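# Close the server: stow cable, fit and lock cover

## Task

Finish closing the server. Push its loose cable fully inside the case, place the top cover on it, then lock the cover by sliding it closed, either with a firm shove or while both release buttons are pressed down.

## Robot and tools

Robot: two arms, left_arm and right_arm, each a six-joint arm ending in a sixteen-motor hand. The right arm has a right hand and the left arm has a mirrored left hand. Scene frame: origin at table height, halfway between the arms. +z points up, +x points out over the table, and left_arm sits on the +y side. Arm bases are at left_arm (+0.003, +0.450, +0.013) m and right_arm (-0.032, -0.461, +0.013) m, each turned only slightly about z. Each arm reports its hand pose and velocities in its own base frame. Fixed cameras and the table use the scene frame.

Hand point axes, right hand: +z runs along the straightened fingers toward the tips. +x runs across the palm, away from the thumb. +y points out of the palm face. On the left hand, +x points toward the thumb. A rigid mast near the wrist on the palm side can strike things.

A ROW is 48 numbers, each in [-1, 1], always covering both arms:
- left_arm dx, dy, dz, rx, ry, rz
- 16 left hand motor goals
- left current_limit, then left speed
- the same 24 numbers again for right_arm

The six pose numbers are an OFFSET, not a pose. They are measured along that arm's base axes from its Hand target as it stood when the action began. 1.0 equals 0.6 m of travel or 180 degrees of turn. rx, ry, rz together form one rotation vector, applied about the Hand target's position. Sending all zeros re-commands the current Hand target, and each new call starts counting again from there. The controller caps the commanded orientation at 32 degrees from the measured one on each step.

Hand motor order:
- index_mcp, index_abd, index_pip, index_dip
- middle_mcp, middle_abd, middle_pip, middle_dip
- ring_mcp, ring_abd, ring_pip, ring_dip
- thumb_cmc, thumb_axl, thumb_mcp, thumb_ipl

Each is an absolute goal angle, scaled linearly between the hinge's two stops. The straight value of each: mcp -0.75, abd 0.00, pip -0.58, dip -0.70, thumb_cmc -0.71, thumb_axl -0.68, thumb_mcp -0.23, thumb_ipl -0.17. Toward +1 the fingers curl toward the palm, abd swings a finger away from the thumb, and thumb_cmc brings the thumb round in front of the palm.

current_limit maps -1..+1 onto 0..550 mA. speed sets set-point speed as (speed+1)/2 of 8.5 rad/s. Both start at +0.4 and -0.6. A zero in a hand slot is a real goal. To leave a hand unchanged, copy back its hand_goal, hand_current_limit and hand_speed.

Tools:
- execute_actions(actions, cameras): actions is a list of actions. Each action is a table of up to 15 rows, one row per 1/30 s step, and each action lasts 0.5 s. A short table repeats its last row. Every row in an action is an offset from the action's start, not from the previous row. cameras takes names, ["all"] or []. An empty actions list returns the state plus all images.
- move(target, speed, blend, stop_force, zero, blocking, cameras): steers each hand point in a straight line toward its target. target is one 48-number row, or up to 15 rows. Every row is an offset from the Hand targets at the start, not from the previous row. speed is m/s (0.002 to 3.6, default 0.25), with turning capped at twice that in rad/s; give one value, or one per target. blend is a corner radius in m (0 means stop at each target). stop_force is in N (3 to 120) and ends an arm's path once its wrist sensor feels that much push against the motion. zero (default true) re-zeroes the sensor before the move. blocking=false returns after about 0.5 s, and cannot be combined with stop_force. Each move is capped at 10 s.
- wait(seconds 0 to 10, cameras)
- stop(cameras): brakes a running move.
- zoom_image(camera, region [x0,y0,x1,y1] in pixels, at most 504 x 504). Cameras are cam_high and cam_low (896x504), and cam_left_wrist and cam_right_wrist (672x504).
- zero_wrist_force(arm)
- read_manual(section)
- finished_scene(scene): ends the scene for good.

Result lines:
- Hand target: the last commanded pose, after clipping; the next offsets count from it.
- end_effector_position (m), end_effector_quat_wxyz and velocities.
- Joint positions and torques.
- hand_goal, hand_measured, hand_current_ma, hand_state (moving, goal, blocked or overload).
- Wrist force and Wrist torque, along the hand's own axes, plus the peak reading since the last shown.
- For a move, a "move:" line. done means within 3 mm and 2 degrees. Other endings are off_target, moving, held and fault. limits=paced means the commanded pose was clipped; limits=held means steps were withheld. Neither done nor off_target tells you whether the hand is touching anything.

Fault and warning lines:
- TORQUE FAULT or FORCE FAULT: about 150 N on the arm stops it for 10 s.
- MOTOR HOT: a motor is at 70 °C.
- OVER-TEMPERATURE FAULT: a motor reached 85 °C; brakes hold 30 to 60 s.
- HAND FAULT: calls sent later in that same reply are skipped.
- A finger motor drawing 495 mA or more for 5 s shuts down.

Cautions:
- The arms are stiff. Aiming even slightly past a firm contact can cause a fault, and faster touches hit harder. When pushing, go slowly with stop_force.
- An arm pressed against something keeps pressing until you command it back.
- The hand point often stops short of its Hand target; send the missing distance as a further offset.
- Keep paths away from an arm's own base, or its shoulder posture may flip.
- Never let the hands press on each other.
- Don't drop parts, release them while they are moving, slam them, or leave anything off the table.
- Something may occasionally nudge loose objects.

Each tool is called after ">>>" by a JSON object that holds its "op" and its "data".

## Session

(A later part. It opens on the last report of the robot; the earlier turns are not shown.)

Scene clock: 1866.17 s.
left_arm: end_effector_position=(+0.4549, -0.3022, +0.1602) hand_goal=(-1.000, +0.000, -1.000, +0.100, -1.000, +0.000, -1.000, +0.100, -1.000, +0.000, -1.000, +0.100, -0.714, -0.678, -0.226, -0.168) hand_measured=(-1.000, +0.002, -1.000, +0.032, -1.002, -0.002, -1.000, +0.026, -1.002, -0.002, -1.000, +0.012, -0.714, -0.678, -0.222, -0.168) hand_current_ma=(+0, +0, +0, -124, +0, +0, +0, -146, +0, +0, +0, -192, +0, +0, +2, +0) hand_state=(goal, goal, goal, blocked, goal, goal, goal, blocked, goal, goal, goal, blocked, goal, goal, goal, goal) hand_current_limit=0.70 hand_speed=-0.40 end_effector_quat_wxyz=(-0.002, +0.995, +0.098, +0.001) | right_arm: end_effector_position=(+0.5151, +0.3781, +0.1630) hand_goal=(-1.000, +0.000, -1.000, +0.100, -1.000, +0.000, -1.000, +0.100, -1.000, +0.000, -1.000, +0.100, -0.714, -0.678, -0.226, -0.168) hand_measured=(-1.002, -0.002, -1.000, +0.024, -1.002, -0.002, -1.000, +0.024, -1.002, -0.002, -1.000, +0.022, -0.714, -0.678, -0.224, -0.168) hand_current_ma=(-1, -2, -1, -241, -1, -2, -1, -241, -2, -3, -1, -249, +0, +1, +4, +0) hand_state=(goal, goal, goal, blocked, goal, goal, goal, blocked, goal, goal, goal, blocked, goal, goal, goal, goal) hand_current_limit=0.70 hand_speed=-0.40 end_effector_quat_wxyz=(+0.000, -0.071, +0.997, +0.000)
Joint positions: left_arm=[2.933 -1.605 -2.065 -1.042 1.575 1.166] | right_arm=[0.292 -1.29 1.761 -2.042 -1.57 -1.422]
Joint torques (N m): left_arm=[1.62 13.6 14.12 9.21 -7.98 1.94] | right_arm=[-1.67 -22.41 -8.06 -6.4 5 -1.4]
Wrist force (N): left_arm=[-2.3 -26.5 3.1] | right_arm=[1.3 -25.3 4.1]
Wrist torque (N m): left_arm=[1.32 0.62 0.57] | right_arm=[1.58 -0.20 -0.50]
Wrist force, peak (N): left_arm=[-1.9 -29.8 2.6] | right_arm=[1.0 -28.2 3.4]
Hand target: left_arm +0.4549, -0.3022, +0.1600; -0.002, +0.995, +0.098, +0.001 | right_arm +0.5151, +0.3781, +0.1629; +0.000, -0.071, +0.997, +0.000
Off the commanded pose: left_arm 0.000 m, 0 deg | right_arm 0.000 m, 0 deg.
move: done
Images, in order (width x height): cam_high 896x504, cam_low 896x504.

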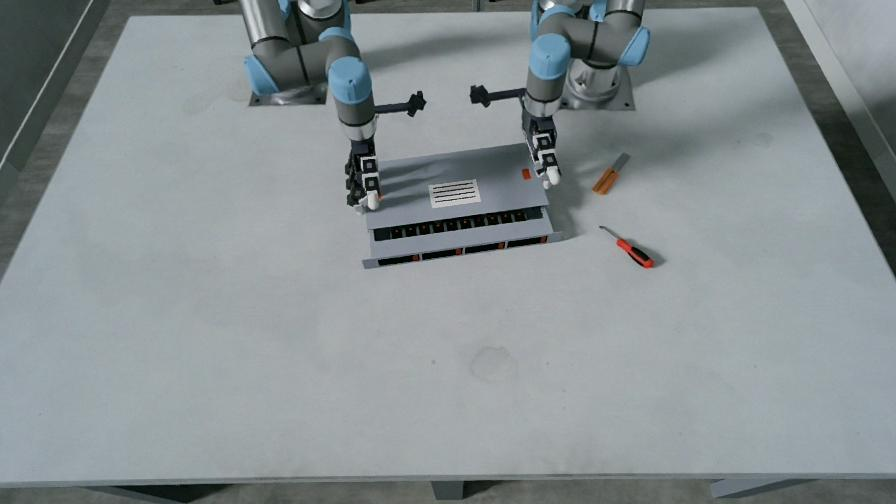

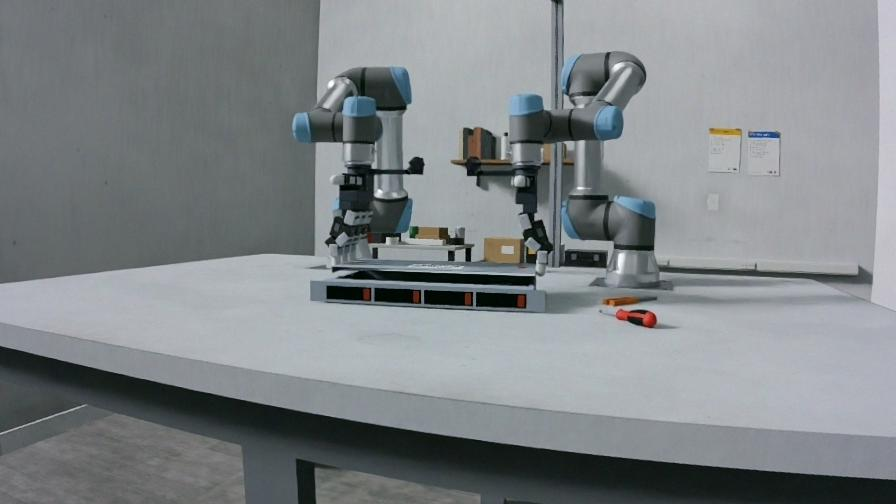

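>>> {"op": "move", "data": {"target": [0.0008,0.0002,0,0,0,-0.0015,-1,0,-1,0.1,-1,0,-1,0.1,-1,0,-1,0.1,-0.714,-0.678,-0.226,-0.168,0.7,-0.4,-0.0008,-0.0001,0,0,0,-0.0015,-1,0,-1,0.1,-1,0,-1,0.1,-1,0,-1,0.1,-0.714,-0.678,-0.226,-0.168,0.7,-0.4], "speed": 0.02, "cameras": ["cam_high"]}}

>>> {"op": "zoom_image", "data": {"camera": "cam_high", "region": [355, 215, 385, 245]}}

>>> {"op": "zoom_image", "data": {"camera": "cam_high", "region": [530, 195, 560, 225]}}

>>> {"op": "move", "data": {"target": [0,0,-0.0377,0,0,0,-1,0,-1,0.1,-1,0,-1,0.1,-1,0,-1,0.1,-0.714,-0.678,-0.226,-0.168,0.7,-0.4,0,0,-0.038,0,0,0,-1,0,-1,0.1,-1,0,-1,0.1,-1,0,-1,0.1,-0.714,-0.678,-0.226,-0.168,0.7,-0.4], "speed": 0.012, "stop_force": 4, "cameras": ["cam_high", "cam_low"]}}

>>> {"op": "zoom_image", "data": {"camera": "cam_low", "region": [300, 240, 560, 320]}}

Scene clock: 1922.90 s.
left_arm: end_effector_position=(+0.4553, -0.3021, +0.1600) hand_goal=(-1.000, +0.000, -1.000, +0.100, -1.000, +0.000, -1.000, +0.100, -1.000, +0.000, -1.000, +0.100, -0.714, -0.678, -0.226, -0.168) hand_measured=(-1.000, +0.002, -1.000, +0.032, -1.002, -0.002, -1.000, +0.026, -1.002, -0.002, -1.000, +0.012, -0.714, -0.678, -0.222, -0.168) hand_current_ma=(+0, +0, +0, -124, +0, +0, +0, -146, +0, +0, +0, -192, +0, +0, +2, +0) hand_state=(goal, goal, goal, blocked, goal, goal, goal, blocked, goal, goal, goal, blocked, goal, goal, goal, goal) hand_current_limit=0.70 hand_speed=-0.40 end_effector_quat_wxyz=(-0.002, +0.995, +0.096, +0.001) | right_arm: end_effector_position=(+0.5147, +0.3780, +0.1629) hand_goal=(-1.000, +0.000, -1.000, +0.100, -1.000, +0.000, -1.000, +0.100, -1.000, +0.000, -1.000, +0.100, -0.714, -0.678, -0.226, -0.168) hand_measured=(-1.002, -0.002, -1.000, +0.024, -1.002, -0.002, -1.000, +0.024, -1.002, -0.002, -1.000, +0.022, -0.714, -0.678, -0.224, -0.168) hand_current_ma=(-1, -2, -1, -241, -1, -2, -1, -241, -2, -3, -1, -249, +0, +1, +4, +0) hand_state=(goal, goal, goal, blocked, goal, goal, goal, blocked, goal, goal, goal, blocked, goal, goal, goal, goal) hand_current_limit=0.70 hand_speed=-0.40 end_effector_quat_wxyz=(+0.000, -0.069, +0.998, +0.000)
Joint positions: left_arm=[2.934 -1.606 -2.063 -1.042 1.575 1.172] | right_arm=[0.292 -1.291 1.764 -2.043 -1.57 -1.417]
Joint torques (N m): left_arm=[3.3 13.49 46.15 8.6 -8.03 2.5] | right_arm=[29.8 -54.97 -8.85 -6.23 10.13 1.41]
Wrist force (N): left_arm=[-2.2 -26.2 3.4] | right_arm=[1.5 -24.7 3.9]
Wrist torque (N m): left_arm=[1.28 0.54 0.52] | right_arm=[1.60 -0.26 -0.33]
Wrist force, peak (N): left_arm=[-2.4 -27.0 3.3] | right_arm=[1.4 -25.7 3.9]
Hand target: left_arm +0.4554, -0.3021, +0.1600; -0.002, +0.995, +0.096, +0.001 | right_arm +0.5146, +0.3781, +0.1629; +0.000, -0.069, +0.998, +0.000
Off the commanded pose: left_arm 0.000 m, 0 deg | right_arm 0.000 m, 0 deg.
move: done
Images, in order (width x height): cam_high 896x504.

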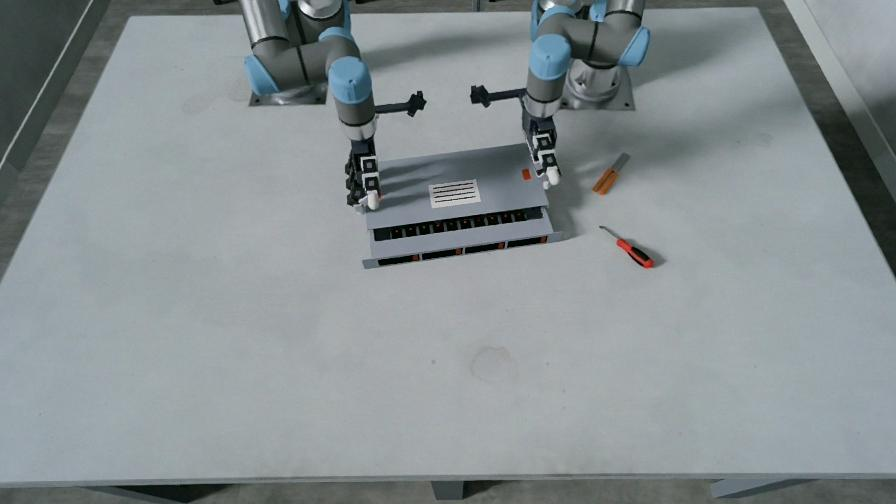

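Scaled by 16.800 from the camera's 896x504 image, which has a finer 1280x720 frame.

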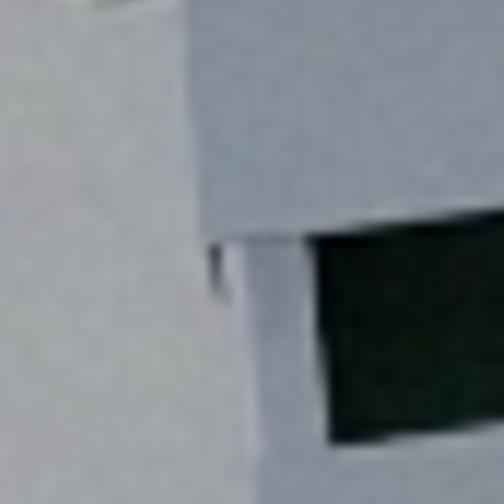

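Scaled by 16.800 from the camera's 896x504 image, which has a finer 1280x720 frame.

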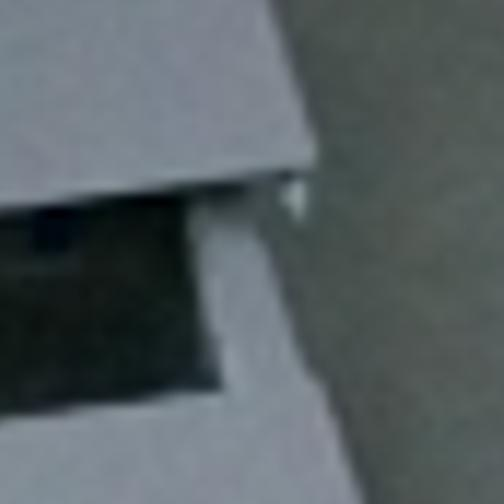

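Scene clock: 1926.17 s.
left_arm: end_effector_position=(+0.4554, -0.3021, +0.1374) hand_goal=(-1.000, +0.000, -1.000, +0.100, -1.000, +0.000, -1.000, +0.100, -1.000, +0.000, -1.000, +0.100, -0.714, -0.678, -0.226, -0.168) hand_measured=(-1.000, +0.002, -1.000, +0.032, -1.002, -0.002, -1.000, +0.026, -1.002, -0.002, -1.000, +0.012, -0.714, -0.678, -0.222, -0.168) hand_current_ma=(+0, +0, +0, -124, +0, +0, +0, -146, +0, +0, +0, -192, +0, +0, +2, +0) hand_state=(goal, goal, goal, blocked, goal, goal, goal, blocked, goal, goal, goal, blocked, goal, goal, goal, goal) hand_current_limit=0.70 hand_speed=-0.40 end_effector_quat_wxyz=(-0.002, +0.995, +0.096, +0.001) | right_arm: end_effector_position=(+0.5146, +0.3781, +0.1413) hand_goal=(-1.000, +0.000, -1.000, +0.100, -1.000, +0.000, -1.000, +0.100, -1.000, +0.000, -1.000, +0.100, -0.714, -0.678, -0.226, -0.168) hand_measured=(-1.002, -0.002, -1.000, +0.024, -1.002, -0.002, -1.000, +0.024, -1.002, -0.002, -1.000, +0.022, -0.714, -0.678, -0.224, -0.168) hand_current_ma=(-1, -1, -1, -241, -1, -1, -1, -241, -2, -1, -1, -249, +0, +1, +4, +0) hand_state=(goal, goal, goal, blocked, goal, goal, goal, blocked, goal, goal, goal, blocked, goal, goal, goal, goal) hand_current_limit=0.70 hand_speed=-0.40 end_effector_quat_wxyz=(+0.000, -0.069, +0.998, +0.000)
Joint positions: left_arm=[2.934 -1.639 -2.097 -0.976 1.575 1.172] | right_arm=[0.292 -1.266 1.793 -2.097 -1.57 -1.417]
Joint torques (N m): left_arm=[3.13 13.58 11.76 8.93 -8.75 2.29] | right_arm=[28.43 -51.05 -38.7 -1.04 4.56 1.34]
Wrist force (N): left_arm=[-2.9 -26.3 0.1] | right_arm=[0.6 -24.7 -3.6]
Wrist torque (N m): left_arm=[1.63 0.65 0.46] | right_arm=[2.28 -0.22 -0.39]
Wrist force, peak (N): left_arm=[-2.3 -28.0 3.1] | right_arm=[1.3 -26.3 3.9]
Hand target: left_arm +0.4554, -0.3021, +0.1374; -0.002, +0.995, +0.096, +0.001 | right_arm +0.5146, +0.3781, +0.1413; +0.000, -0.069, +0.998, +0.000 (not the last commanded pose)
Off the commanded pose: left_arm 0.000 m, 0 deg | right_arm 0.001 m, 0 deg.
move: contact (right_arm)
Images, in order (width x height): cam_high 896x504, cam_low 896x504.

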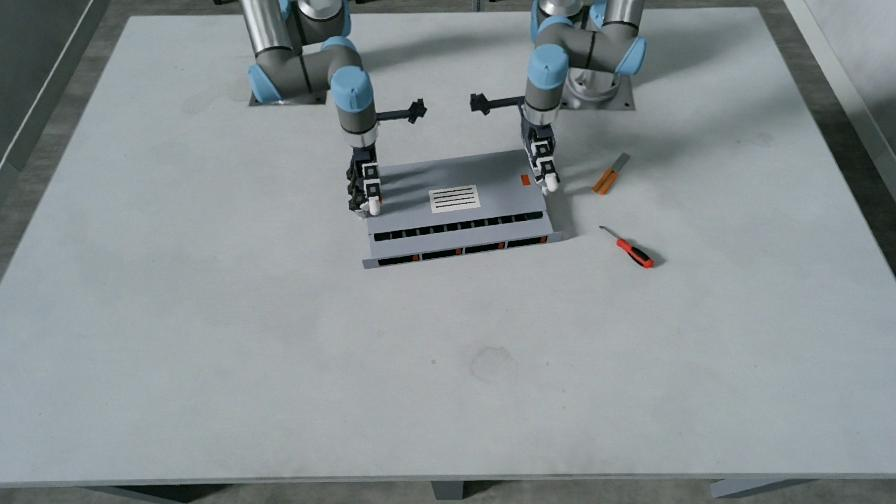

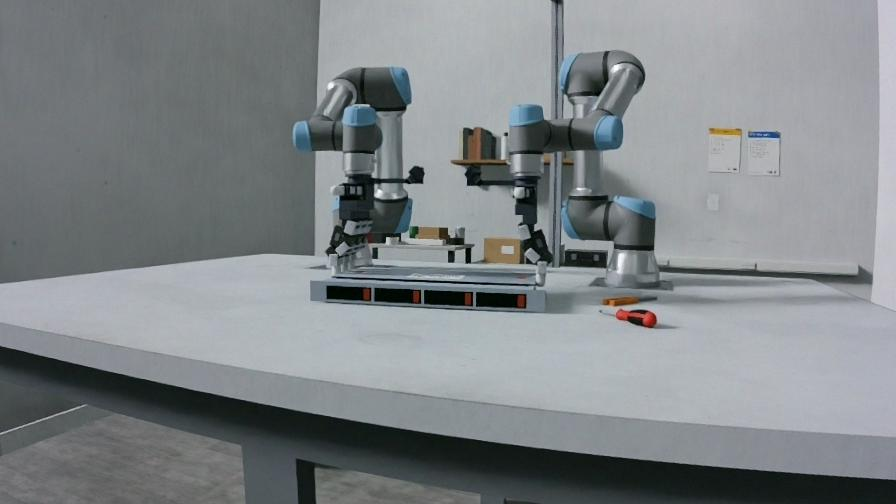

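Scaled by 1.938 from the camera's 896x504 image, which has a finer 1280x720 frame.

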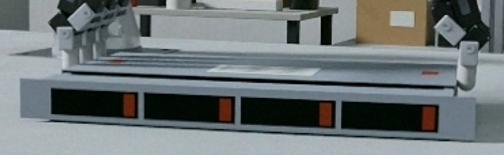

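>>> {"op": "zoom_image", "data": {"camera": "cam_low", "region": [470, 250, 570, 320]}}

>>> {"op": "zoom_image", "data": {"camera": "cam_low", "region": [300, 250, 400, 320]}}

>>> {"op": "zoom_image", "data": {"camera": "cam_high", "region": [500, 130, 570, 260]}}

>>> {"op": "zoom_image", "data": {"camera": "cam_high", "region": [345, 150, 415, 280]}}

Scaled by 5.040 from the camera's 896x504 image, which has a finer 1280x720 frame.

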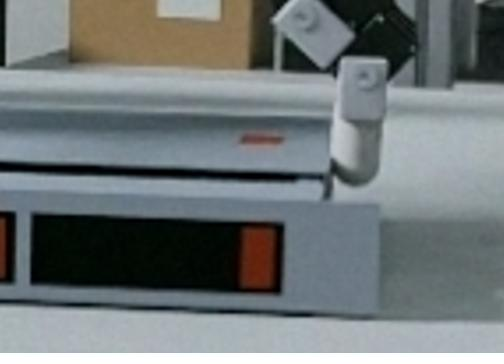

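Scaled by 5.040 from the camera's 896x504 image, which has a finer 1280x720 frame.

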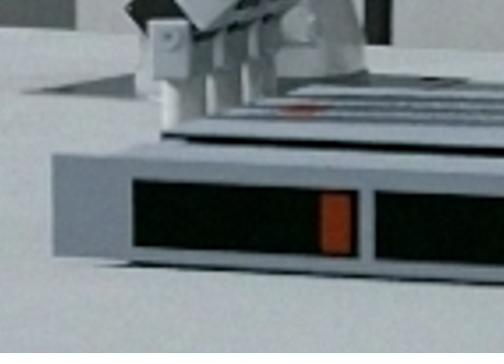

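Scaled by 3.877 from the camera's 896x504 image, which has a finer 1280x720 frame.

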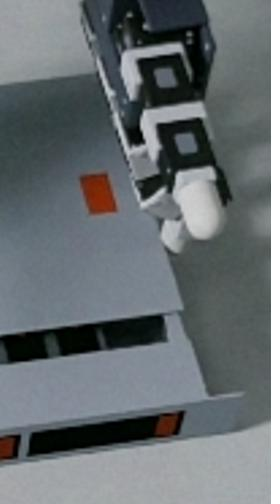

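Scaled by 3.877 from the camera's 896x504 image, which has a finer 1280x720 frame.

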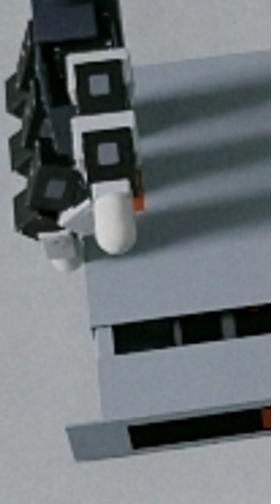

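>>> {"op": "zoom_image", "data": {"camera": "cam_low", "region": [510, 270, 550, 300]}}

>>> {"op": "zoom_image", "data": {"camera": "cam_low", "region": [320, 265, 360, 295]}}

>>> {"op": "zoom_image", "data": {"camera": "cam_high", "region": [530, 195, 560, 225]}}

>>> {"op": "zoom_image", "data": {"camera": "cam_high", "region": [355, 215, 385, 245]}}

Scaled by 12.600 from the camera's 896x504 image, which has a finer 1280x720 frame.

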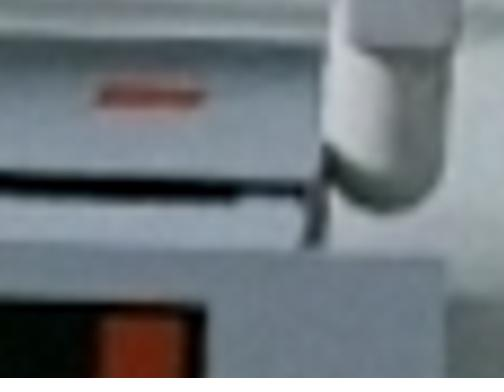

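Scaled by 12.600 from the camera's 896x504 image, which has a finer 1280x720 frame.

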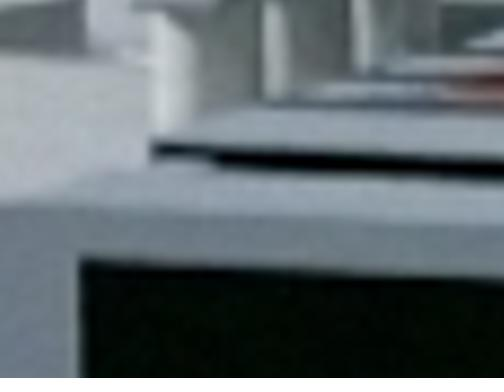

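Scaled by 16.800 from the camera's 896x504 image, which has a finer 1280x720 frame.

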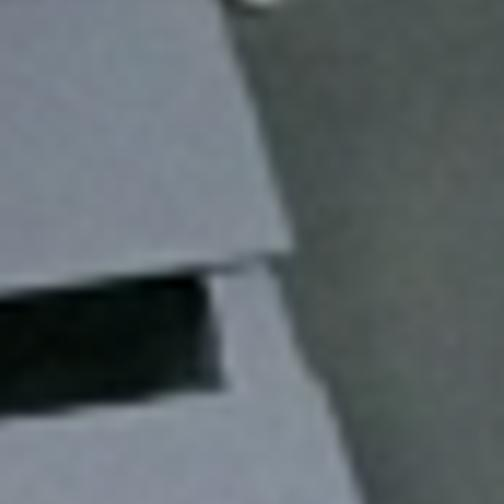

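Scaled by 16.800 from the camera's 896x504 image, which has a finer 1280x720 frame.

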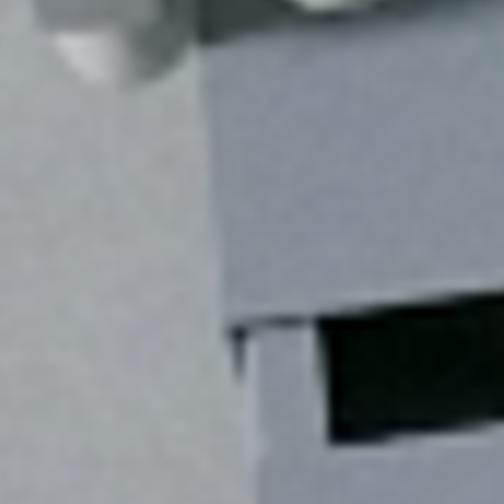

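>>> {"op": "move", "data": {"target": [0.0408,0.0083,0,0,0,0,-1,0,-1,0.1,-1,0,-1,0.1,-1,0,-1,0.1,-0.714,-0.678,-0.226,-0.168,0.7,-0.4,0.0412,0.0062,0,0,0,0,-1,0,-1,0.1,-1,0,-1,0.1,-1,0,-1,0.1,-0.714,-0.678,-0.226,-0.168,0.7,-0.4], "speed": 0.012, "stop_force": 12, "cameras": ["cam_high", "cam_low"]}}

>>> {"op": "zoom_image", "data": {"camera": "cam_high", "region": [530, 195, 560, 225]}}

>>> {"op": "zoom_image", "data": {"camera": "cam_high", "region": [355, 215, 385, 245]}}

Scene clock: 1965.27 s.
left_arm: end_effector_position=(+0.4705, -0.2990, +0.1373) hand_goal=(-1.000, +0.000, -1.000, +0.100, -1.000, +0.000, -1.000, +0.100, -1.000, +0.000, -1.000, +0.100, -0.714, -0.678, -0.226, -0.168) hand_measured=(-1.000, +0.064, -1.000, +0.034, -1.002, +0.066, -1.000, +0.026, -1.002, +0.060, -1.000, +0.012, -0.714, -0.678, -0.222, -0.168) hand_current_ma=(+0, +93, +0, -123, +0, +94, +0, -146, +0, +82, +0, -192, +0, +0, +2, +0) hand_state=(goal, blocked, goal, blocked, goal, blocked, goal, blocked, goal, blocked, goal, blocked, goal, goal, goal, goal) hand_current_limit=0.70 hand_speed=-0.40 end_effector_quat_wxyz=(-0.002, +0.995, +0.096, +0.001) | right_arm: end_effector_position=(+0.5306, +0.3804, +0.1413) hand_goal=(-1.000, +0.000, -1.000, +0.100, -1.000, +0.000, -1.000, +0.100, -1.000, +0.000, -1.000, +0.100, -0.714, -0.678, -0.226, -0.168) hand_measured=(-1.002, +0.048, -1.000, +0.024, -1.002, +0.056, -1.000, +0.024, -1.002, +0.056, -1.000, +0.020, -0.714, -0.678, -0.224, -0.168) hand_current_ma=(-1, +109, -1, -241, -1, +134, -1, -241, -2, +138, -1, -258, +0, +1, +4, +0) hand_state=(goal, blocked, goal, blocked, goal, blocked, goal, blocked, goal, blocked, goal, blocked, goal, goal, goal, goal) hand_current_limit=0.70 hand_speed=-0.40 end_effector_quat_wxyz=(+0.000, -0.069, +0.998, +0.000)
Joint positions: left_arm=[2.948 -1.667 -2.066 -0.979 1.574 1.185] | right_arm=[0.288 -1.234 1.748 -2.084 -1.57 -1.421]
Joint torques (N m): left_arm=[-19.71 42.34 15.77 12 -7.5 -1.7] | right_arm=[26.34 -57.59 -10.48 -9.28 6.54 1.37]
Wrist force (N): left_arm=[-11.1 -26.4 2.6] | right_arm=[10.0 -25.6 1.0]
Wrist torque (N m): left_arm=[1.33 -0.34 -0.41] | right_arm=[1.95 0.64 0.29]
Wrist force, peak (N): left_arm=[-15.1 -26.1 0.9] | right_arm=[13.2 -27.2 0.4]
Hand target: left_arm +0.4705, -0.2990, +0.1374; -0.002, +0.995, +0.096, +0.001 (not the last commanded pose) | right_arm +0.5306, +0.3805, +0.1413; +0.000, -0.069, +0.998, +0.000 (not the last commanded pose)
Off the commanded pose: left_arm 0.009 m, 0 deg | right_arm 0.009 m, 0 deg.
move: contact (left_arm, right_arm)
Images, in order (width x height): cam_high 896x504, cam_low 896x504.

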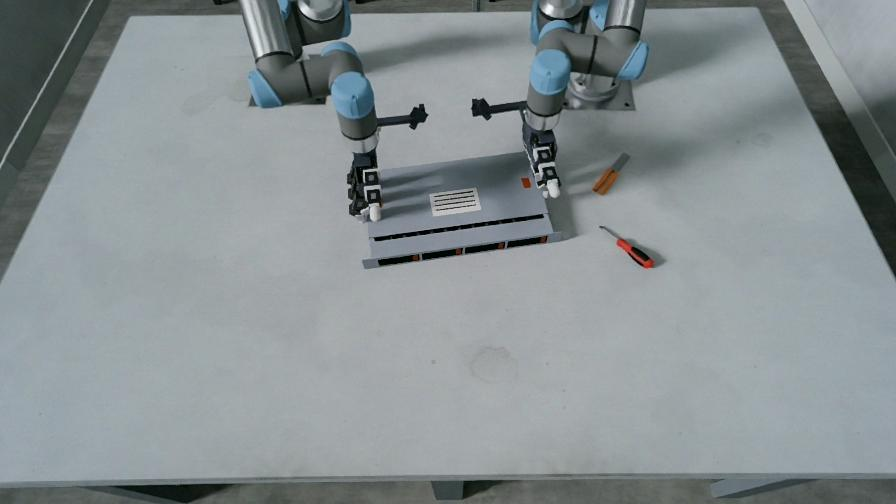

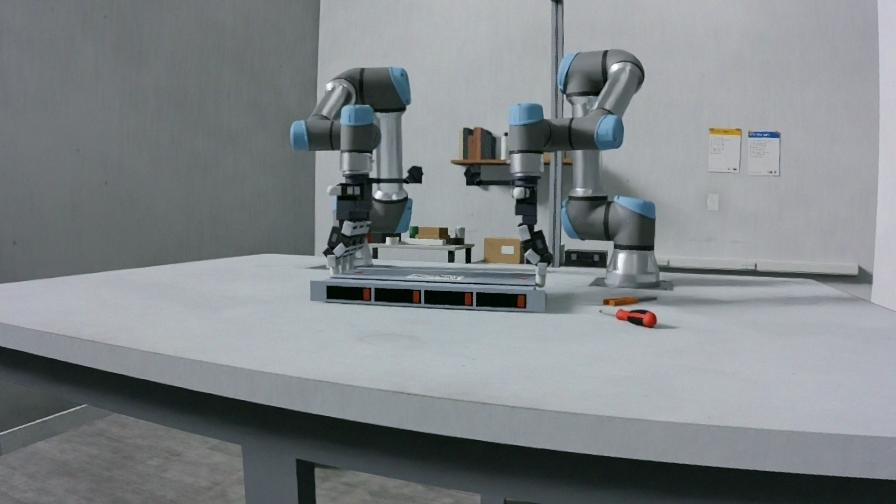

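Scaled by 16.800 from the camera's 896x504 image, which has a finer 1280x720 frame.

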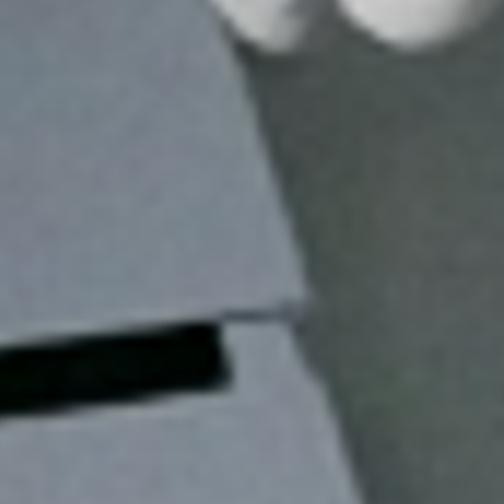

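Scaled by 16.800 from the camera's 896x504 image, which has a finer 1280x720 frame.

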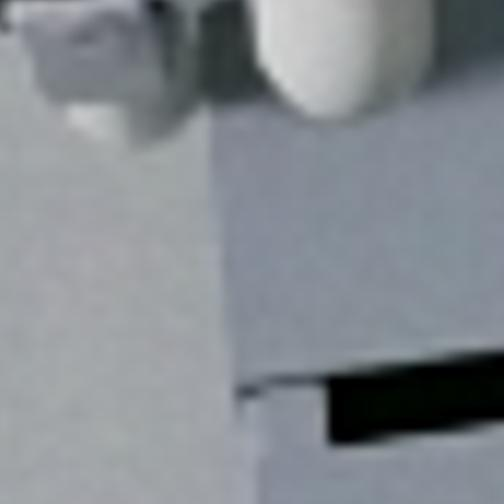

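>>> {"op": "move", "data": {"target": [[-0.01,0.049,0,0,0,0,-1,0,-1,0.1,-1,0,-1,0.1,-1,0,-1,0.1,-0.714,-0.678,-0.226,-0.168,0.7,-0.4,0.0074,-0.0495,0,0,0,0,-1,0,-1,0.1,-1,0,-1,0.1,-1,0,-1,0.1,-0.714,-0.678,-0.226,-0.168,0.7,-0.4],[-0.01,0.049,0.1667,0,0,0,-1,0,-1,0.1,-1,0,-1,0.1,-1,0,-1,0.1,-0.714,-0.678,-0.226,-0.168,0.7,-0.4,0.0074,-0.0495,0.1667,0,0,0,-1,0,-1,0.1,-1,0,-1,0.1,-1,0,-1,0.1,-0.714,-0.678,-0.226,-0.168,0.7,-0.4]], "speed": [0.03, 0.12], "cameras": ["cam_high", "cam_low"]}}

>>> {"op": "zoom_image", "data": {"camera": "cam_high", "region": [340, 130, 570, 270]}}

>>> {"op": "zoom_image", "data": {"camera": "cam_high", "region": [500, 130, 570, 220]}}

Scene clock: 1982.27 s.
left_arm: end_effector_position=(+0.4645, -0.2696, +0.2373) hand_goal=(-1.000, +0.000, -1.000, +0.100, -1.000, +0.000, -1.000, +0.100, -1.000, +0.000, -1.000, +0.100, -0.714, -0.678, -0.226, -0.168) hand_measured=(-0.996, +0.004, -1.000, +0.096, -0.996, +0.004, -1.000, +0.096, -0.998, +0.002, -1.000, +0.096, -0.714, -0.678, -0.222, -0.168) hand_current_ma=(+1, +1, +0, -1, +1, +1, +0, -1, +1, +1, +0, -1, +0, +0, +2, +0) hand_state=(goal, goal, goal, goal, goal, goal, goal, goal, goal, goal, goal, goal, goal, goal, goal, goal) hand_current_limit=0.70 hand_speed=-0.40 end_effector_quat_wxyz=(-0.002, +0.995, +0.096, +0.001) | right_arm: end_effector_position=(+0.5350, +0.3508, +0.2412) hand_goal=(-1.000, +0.000, -1.000, +0.100, -1.000, +0.000, -1.000, +0.100, -1.000, +0.000, -1.000, +0.100, -0.714, -0.678, -0.226, -0.168) hand_measured=(-0.998, -0.002, -1.000, +0.098, -0.998, +0.000, -1.000, +0.096, -0.998, +0.002, -1.000, +0.096, -0.714, -0.678, -0.224, -0.168) hand_current_ma=(+4, -3, +0, -3, +4, +0, +0, -4, +3, +2, +0, -4, +0, +1, +5, +0) hand_state=(goal, goal, goal, goal, goal, goal, goal, goal, goal, goal, goal, goal, goal, goal, goal, goal) hand_current_limit=0.70 hand_speed=-0.40 end_effector_quat_wxyz=(+0.000, -0.069, +0.998, +0.000)
Joint positions: left_arm=[3.009 -1.51 -1.942 -1.259 1.574 1.247] | right_arm=[0.236 -1.348 1.622 -1.845 -1.57 -1.473]
Joint torques (N m): left_arm=[10.7 32.11 39.87 -0.16 0.82 2.63] | right_arm=[-13.9 -50.3 -41.17 -0.58 -1.48 -1.88]
Wrist force (N): left_arm=[-3.2 2.2 -1.7] | right_arm=[1.7 0.0 -1.7]
Wrist torque (N m): left_arm=[0.35 0.44 -0.40] | right_arm=[0.08 -0.18 0.27]
Wrist force, peak (N): left_arm=[-11.4 -26.9 2.4] | right_arm=[10.5 -26.0 0.6]
Hand target: left_arm +0.4645, -0.2696, +0.2374; -0.002, +0.995, +0.096, +0.001 | right_arm +0.5350, +0.3508, +0.2413; +0.000, -0.069, +0.998, +0.000
Off the commanded pose: left_arm 0.000 m, 0 deg | right_arm 0.000 m, 0 deg.
move: done
Images, in order (width x height): cam_high 896x504, cam_low 896x504.

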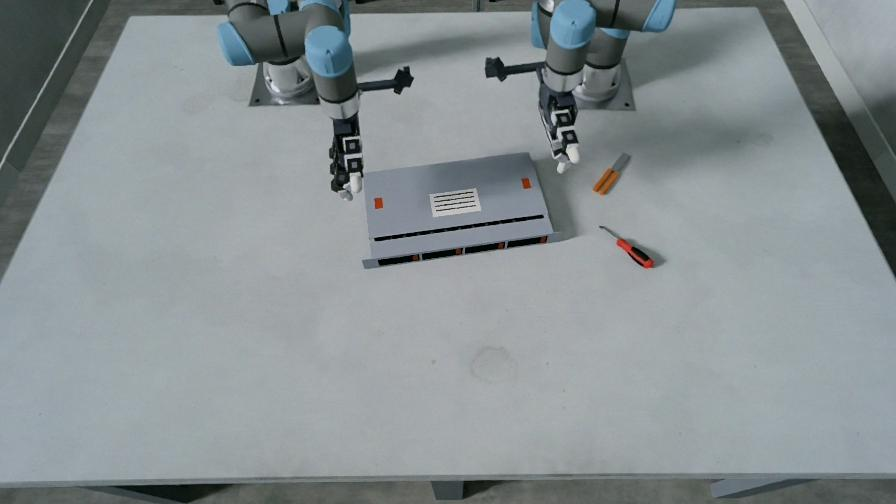

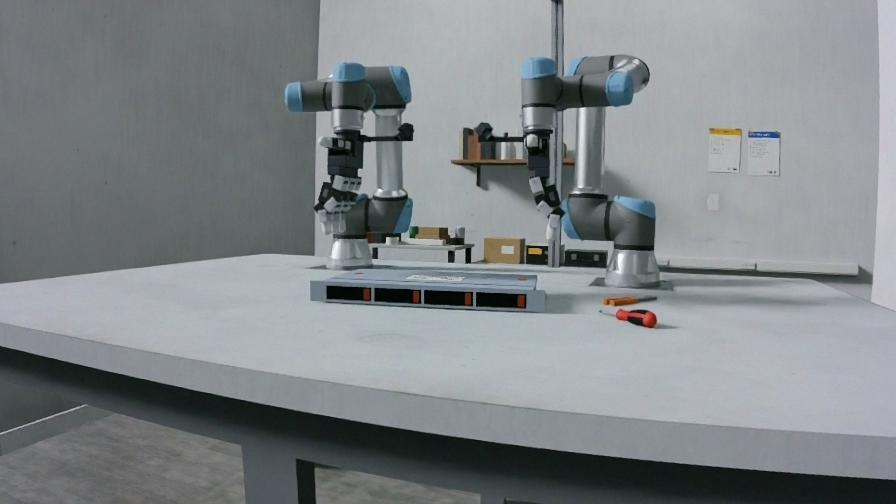

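Scaled by 2.191 from the camera's 896x504 image, which has a finer 1280x720 frame.

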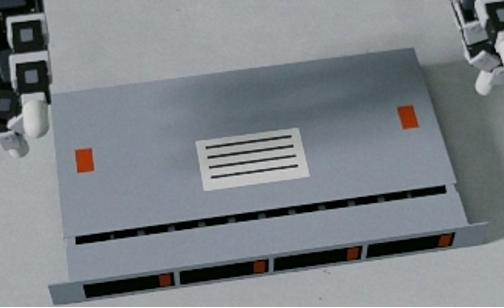

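Scaled by 5.600 from the camera's 896x504 image, which has a finer 1280x720 frame.

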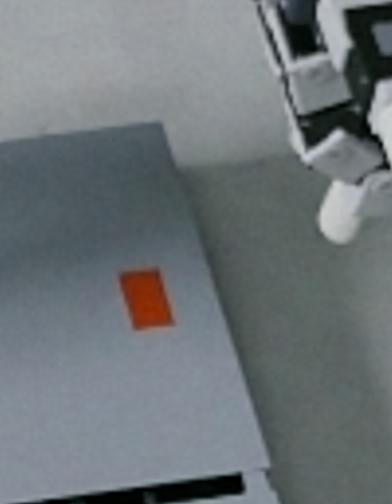

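>>> {"op": "move", "data": {"target": [-0.0745,0.0442,0,0,0,0.5,-1,0,-1,-0.333,-1,0,-1,-0.333,-1,0,-1,-0.333,-0.714,-0.678,-0.226,-0.168,0.7,-0.4,-0.0583,-0.0663,0,0,0,-0.5,-1,0,-1,-0.333,-1,0,-1,-0.333,-1,0,-1,-0.333,-0.714,-0.678,-0.226,-0.168,0.7,-0.4], "speed": 0.25, "cameras": ["cam_high", "cam_low"]}}

Scene clock: 2010.43 s.
left_arm: end_effector_position=(+0.4199, -0.2431, +0.2374) hand_goal=(-1.000, +0.000, -1.000, -0.334, -1.000, +0.000, -1.000, -0.334, -1.000, +0.000, -1.000, -0.334, -0.714, -0.678, -0.226, -0.168) hand_measured=(-0.996, +0.004, -1.000, -0.330, -0.996, +0.002, -1.000, -0.330, -0.998, +0.002, -1.000, -0.330, -0.714, -0.678, -0.222, -0.168) hand_current_ma=(+1, +1, +0, +1, +1, +1, +0, +1, +1, +1, +0, +1, +0, +0, +2, +0) hand_state=(goal, goal, goal, goal, goal, goal, goal, goal, goal, goal, goal, goal, goal, goal, goal, goal) hand_current_limit=0.70 hand_speed=-0.40 end_effector_quat_wxyz=(-0.002, +0.636, +0.771, +0.000) | right_arm: end_effector_position=(+0.5000, +0.3110, +0.2413) hand_goal=(-1.000, +0.000, -1.000, -0.334, -1.000, +0.000, -1.000, -0.334, -1.000, +0.000, -1.000, -0.334, -0.714, -0.678, -0.226, -0.168) hand_measured=(-0.996, -0.002, -1.000, -0.332, -0.998, +0.000, -1.000, -0.330, -0.998, +0.002, -1.000, -0.330, -0.714, -0.678, -0.224, -0.168) hand_current_ma=(+4, -3, +0, +3, +4, +0, +0, +4, +3, +2, +0, +4, +0, +1, +5, +0) hand_state=(goal, goal, goal, goal, goal, goal, goal, goal, goal, goal, goal, goal, goal, goal, goal, goal) hand_current_limit=0.70 hand_speed=-0.40 end_effector_quat_wxyz=(+0.000, +0.657, +0.754, +0.000)
Joint positions: left_arm=[2.757 -1.449 -1.995 -1.272 1.571 -0.575] | right_arm=[0.405 -1.497 1.796 -1.87 -1.571 0.266]
Joint torques (N m): left_arm=[-11.72 7.76 38.61 5.23 0.73 -2.33] | right_arm=[14.64 -13.1 -41.15 -0.41 -1.47 2.21]
Wrist force (N): left_arm=[-3.3 2.2 -2.1] | right_arm=[0.9 -0.4 -1.9]
Wrist torque (N m): left_arm=[0.36 0.44 -0.18] | right_arm=[0.03 -0.08 0.02]
Wrist force, peak (N): left_arm=[-3.8 2.5 -2.1] | right_arm=[1.9 -0.4 -2.1]
Hand target: left_arm +0.4198, -0.2431, +0.2374; -0.002, +0.636, +0.771, +0.000 | right_arm +0.5000, +0.3110, +0.2413; +0.000, +0.657, +0.754, +0.000
Off the commanded pose: left_arm 0.000 m, 0 deg | right_arm 0.000 m, 0 deg.
move: done
Images, in order (width x height): cam_high 896x504, cam_low 896x504.

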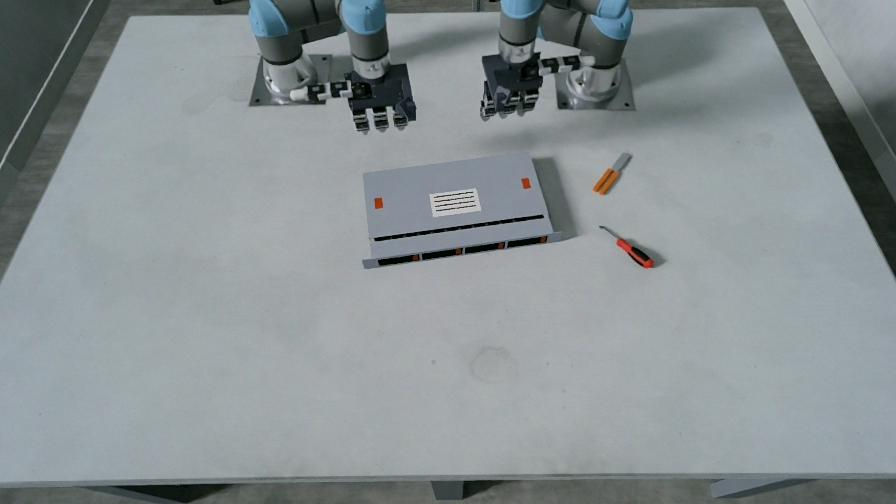

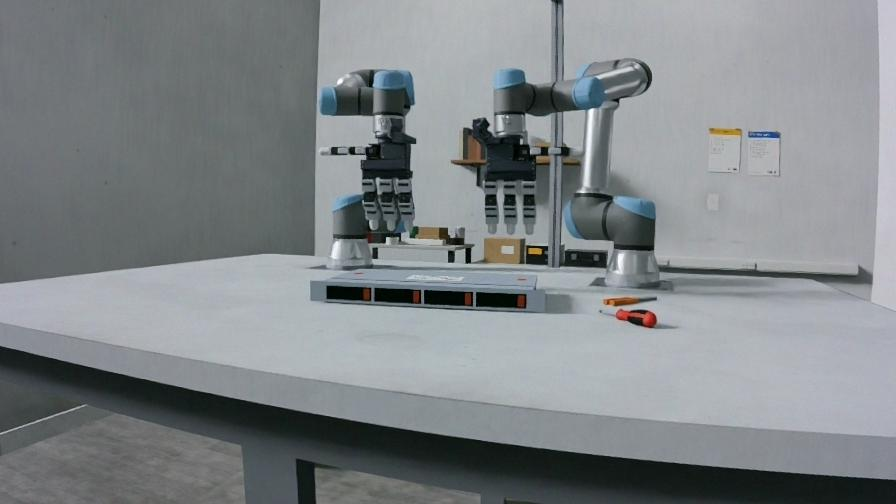

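>>> {"op": "move", "data": {"target": [0,0,-0.1923,0,0,0,-1,0,-1,-0.333,-1,0,-1,-0.333,-1,0,-1,-0.333,-0.714,-0.678,-0.226,-0.168,0.7,-0.4,0,0,-0.1972,0,0,0,-1,0,-1,-0.333,-1,0,-1,-0.333,-1,0,-1,-0.333,-0.714,-0.678,-0.226,-0.168,0.7,-0.4], "speed": 0.08, "cameras": ["cam_high", "cam_left_wrist"]}}

>>> {"op": "zoom_image", "data": {"camera": "cam_high", "region": [340, 100, 570, 200]}}

Scene clock: 2031.00 s.
left_arm: end_effector_position=(+0.4199, -0.2431, +0.1221) hand_goal=(-1.000, +0.000, -1.000, -0.334, -1.000, +0.000, -1.000, -0.334, -1.000, +0.000, -1.000, -0.334, -0.714, -0.678, -0.226, -0.168) hand_measured=(-0.996, +0.004, -1.000, -0.330, -0.996, +0.002, -1.000, -0.330, -0.998, +0.002, -1.000, -0.330, -0.714, -0.678, -0.222, -0.168) hand_current_ma=(+1, +1, +0, +1, +1, +1, +0, +1, +1, +1, +0, +1, +0, +0, +2, +0) hand_state=(goal, goal, goal, goal, goal, goal, goal, goal, goal, goal, goal, goal, goal, goal, goal, goal) hand_current_limit=0.70 hand_speed=-0.40 end_effector_quat_wxyz=(-0.002, +0.636, +0.771, +0.000) | right_arm: end_effector_position=(+0.5000, +0.3110, +0.1231) hand_goal=(-1.000, +0.000, -1.000, -0.334, -1.000, +0.000, -1.000, -0.334, -1.000, +0.000, -1.000, -0.334, -0.714, -0.678, -0.226, -0.168) hand_measured=(-0.996, -0.002, -1.000, -0.332, -0.996, +0.000, -1.000, -0.330, -0.998, +0.002, -1.000, -0.330, -0.714, -0.678, -0.224, -0.168) hand_current_ma=(+4, -3, +0, +3, +4, +0, +0, +4, +4, +2, +0, +4, +0, +1, +5, +0) hand_state=(goal, goal, goal, goal, goal, goal, goal, goal, goal, goal, goal, goal, goal, goal, goal, goal) hand_current_limit=0.70 hand_speed=-0.40 end_effector_quat_wxyz=(+0.000, +0.657, +0.754, +0.000)
Joint positions: left_arm=[2.757 -1.591 -2.193 -0.932 1.571 -0.576] | right_arm=[0.405 -1.368 1.982 -2.186 -1.571 0.267]
Joint torques (N m): left_arm=[-10.46 9.76 7.31 5.05 0.76 -2.35] | right_arm=[-10.68 -15.68 -5.18 -4.09 -1.5 0.31]
Wrist force (N): left_arm=[-2.9 2.4 -1.9] | right_arm=[1.4 -0.1 -1.5]
Wrist torque (N m): left_arm=[0.36 0.35 -0.15] | right_arm=[0.05 -0.15 0.07]
Wrist force, peak (N): left_arm=[-3.7 2.2 -2.8] | right_arm=[1.3 0.1 -2.8]
Hand target: left_arm +0.4198, -0.2431, +0.1220; -0.002, +0.636, +0.771, +0.000 | right_arm +0.5000, +0.3110, +0.1230; +0.000, +0.657, +0.754, +0.000
Off the commanded pose: left_arm 0.000 m, 0 deg | right_arm 0.000 m, 0 deg.
move: done
camera_calibration:
cam_left_wrist: T_world_to_cam=[[-0.512787, -0.858428, 0.0123038, -0.0280493], [-0.604109, 0.370977, 0.705286, 0.215928], [-0.610002, 0.354228, -0.708816, 0.559565], [0, 0, 0, 1]] pos_world=[0.457396, -0.302396, 0.244683]
Images, in order (width x height): cam_high 896x504, cam_left_wrist 672x504.

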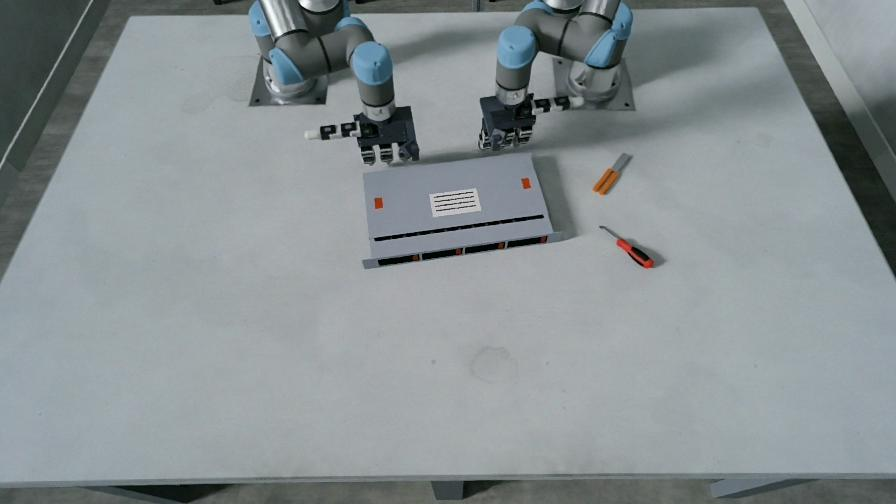

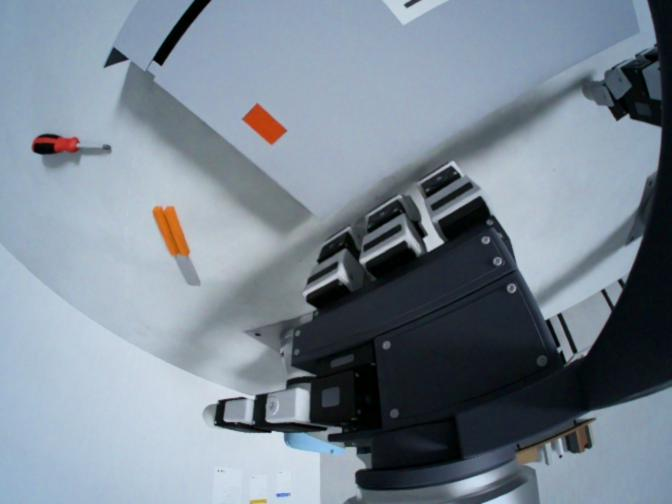

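Scaled by 2.191 from the camera's 896x504 image, which has a finer 1280x720 frame.

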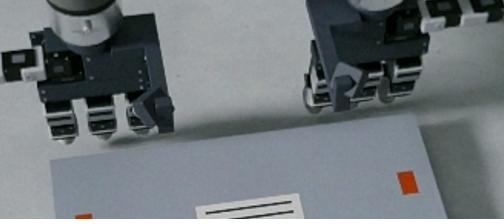

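>>> {"op": "move", "data": {"target": [0.098,0.0199,0,0,0,0,-1,0,-1,-0.333,-1,0,-1,-0.333,-1,0,-1,-0.333,-0.714,-0.678,-0.226,-0.168,0.7,-0.4,0.0989,0.0148,0,0,0,0,-1,0,-1,-0.333,-1,0,-1,-0.333,-1,0,-1,-0.333,-0.714,-0.678,-0.226,-0.168,0.7,-0.4], "speed": 0.02, "stop_force": 8}}

>>> {"op": "move", "data": {"target": [0.098,0.0199,0,0,0,0,-1,0,-1,-0.333,-1,0,-1,-0.333,-1,0,-1,-0.333,-0.714,-0.678,-0.226,-0.168,0.7,-0.4,0.0989,0.0148,0,0,0,0,-1,0,-1,-0.333,-1,0,-1,-0.333,-1,0,-1,-0.333,-0.714,-0.678,-0.226,-0.168,0.7,-0.4], "speed": 0.015, "stop_force": 18, "zero": false, "cameras": ["cam_high"]}}

>>> {"op": "zoom_image", "data": {"camera": "cam_high", "region": [340, 100, 570, 270]}}

Scene clock: 2043.73 s.
left_arm: end_effector_position=(+0.4534, -0.2363, +0.1220) hand_goal=(-1.000, +0.000, -1.000, -0.334, -1.000, +0.000, -1.000, -0.334, -1.000, +0.000, -1.000, -0.334, -0.714, -0.678, -0.226, -0.168) hand_measured=(-1.000, -0.008, -1.000, -0.336, -1.000, -0.010, -1.000, -0.342, -1.000, -0.010, -1.000, -0.350, -0.714, -0.678, -0.222, -0.168) hand_current_ma=(+0, -3, +0, -1, +0, -5, +0, -5, +0, -5, +0, -12, +0, +0, +2, +0) hand_state=(goal, goal, goal, goal, goal, goal, goal, goal, goal, goal, goal, goal, goal, goal, goal, goal) hand_current_limit=0.70 hand_speed=-0.40 end_effector_quat_wxyz=(-0.002, +0.636, +0.771, +0.000) | right_arm: end_effector_position=(+0.5333, +0.3159, +0.1230) hand_goal=(-1.000, +0.000, -1.000, -0.334, -1.000, +0.000, -1.000, -0.334, -1.000, +0.000, -1.000, -0.334, -0.714, -0.678, -0.226, -0.168) hand_measured=(-1.000, -0.008, -1.000, -0.342, -1.000, -0.006, -1.000, -0.346, -1.000, -0.004, -1.000, -0.348, -0.714, -0.678, -0.224, -0.168) hand_current_ma=(+0, -10, +0, -14, +0, -6, +0, -22, +0, -4, +0, -29, +0, +1, +5, +0) hand_state=(goal, goal, goal, goal, goal, goal, goal, goal, goal, goal, goal, goal, goal, goal, goal, goal) hand_current_limit=0.70 hand_speed=-0.40 end_effector_quat_wxyz=(+0.000, +0.657, +0.754, +0.000)
Joint positions: left_arm=[2.799 -1.645 -2.137 -0.935 1.572 -0.534] | right_arm=[0.389 -1.304 1.899 -2.167 -1.571 0.251]
Joint torques (N m): left_arm=[-10.41 35.67 7.81 6.08 0.55 -1.77] | right_arm=[13.18 -49.17 -6.28 -5.6 -0.36 1.36]
Wrist force (N): left_arm=[-2.7 -1.1 -2.3] | right_arm=[0.2 -5.4 -2.6]
Wrist torque (N m): left_arm=[0.49 0.57 -0.13] | right_arm=[0.52 -0.20 -0.04]
Wrist force, peak (N): left_arm=[-0.3 -7.5 -3.0] | right_arm=[-1.3 -11.3 -5.3]
Hand target: left_arm +0.4534, -0.2363, +0.1220; -0.002, +0.636, +0.771, +0.000 (not the last commanded pose) | right_arm +0.5333, +0.3159, +0.1230; +0.000, +0.657, +0.754, +0.000 (not the last commanded pose)
Off the commanded pose: left_arm 0.026 m, 0 deg | right_arm 0.026 m, 0 deg.
move: contact (left_arm, right_arm)

Scene clock: 2045.23 s.
left_arm: end_effector_position=(+0.4567, -0.2356, +0.1220) hand_goal=(-1.000, +0.000, -1.000, -0.334, -1.000, +0.000, -1.000, -0.334, -1.000, +0.000, -1.000, -0.334, -0.714, -0.678, -0.226, -0.168) hand_measured=(-1.000, -0.020, -1.000, -0.350, -1.000, -0.024, -1.000, -0.356, -1.000, -0.020, -1.000, -0.360, -0.714, -0.678, -0.222, -0.168) hand_current_ma=(+0, -14, +0, -13, +0, -18, +0, -21, +0, -14, +0, -28, +0, +0, +2, +0) hand_state=(goal, blocked, goal, goal, goal, blocked, goal, blocked, goal, goal, goal, blocked, goal, goal, goal, goal) hand_current_limit=0.70 hand_speed=-0.40 end_effector_quat_wxyz=(-0.002, +0.636, +0.771, +0.000) | right_arm: end_effector_position=(+0.5356, +0.3164, +0.1230) hand_goal=(-1.000, +0.000, -1.000, -0.334, -1.000, +0.000, -1.000, -0.334, -1.000, +0.000, -1.000, -0.334, -0.714, -0.678, -0.226, -0.168) hand_measured=(-1.000, -0.016, -1.000, -0.352, -1.000, -0.012, -1.000, -0.356, -1.000, -0.012, -1.000, -0.360, -0.714, -0.678, -0.224, -0.168) hand_current_ma=(-1, -25, +0, -37, -1, -19, +0, -51, -1, -17, +0, -62, +0, +1, +5, +0) hand_state=(goal, goal, goal, goal, goal, goal, goal, blocked, goal, goal, goal, blocked, goal, goal, goal, goal) hand_current_limit=0.70 hand_speed=-0.40 end_effector_quat_wxyz=(+0.000, +0.657, +0.754, +0.000)
Joint positions: left_arm=[2.803 -1.65 -2.131 -0.935 1.572 -0.53] | right_arm=[0.388 -1.3 1.893 -2.165 -1.571 0.25]
Joint torques (N m): left_arm=[-9.71 35.81 10.59 9.08 1.18 -1.73] | right_arm=[12.72 -48.76 -7.1 -6.66 -0.17 1.36]
Wrist force (N): left_arm=[1.2 -9.7 -4.7] | right_arm=[-1.3 -9.2 -4.2]
Wrist torque (N m): left_arm=[1.23 0.90 0.51] | right_arm=[1.04 -0.40 -0.33]
Wrist force, peak (N): left_arm=[1.0 -16.7 -6.6] | right_arm=[-2.5 -18.5 -6.7]
Hand target: left_arm +0.4567, -0.2356, +0.1220; -0.002, +0.636, +0.771, +0.000 (not the last commanded pose) | right_arm +0.5356, +0.3164, +0.1229; +0.000, +0.657, +0.754, +0.000 (not the last commanded pose)
Off the commanded pose: left_arm 0.057 m, 0 deg | right_arm 0.058 m, 0 deg.
move: contact (left_arm, right_arm)
Images, in order (width x height): cam_high 896x504.

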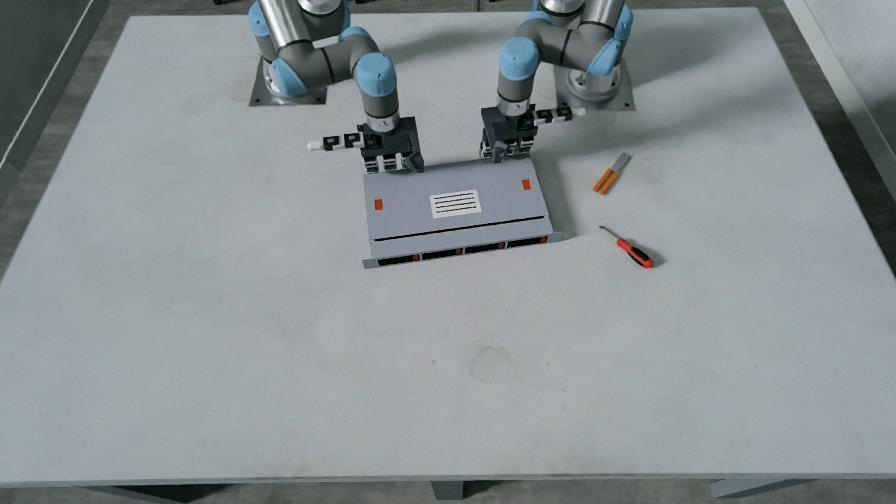

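Scaled by 2.191 from the camera's 896x504 image, which has a finer 1280x720 frame.

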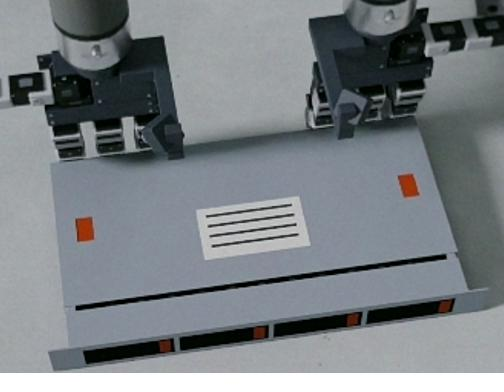

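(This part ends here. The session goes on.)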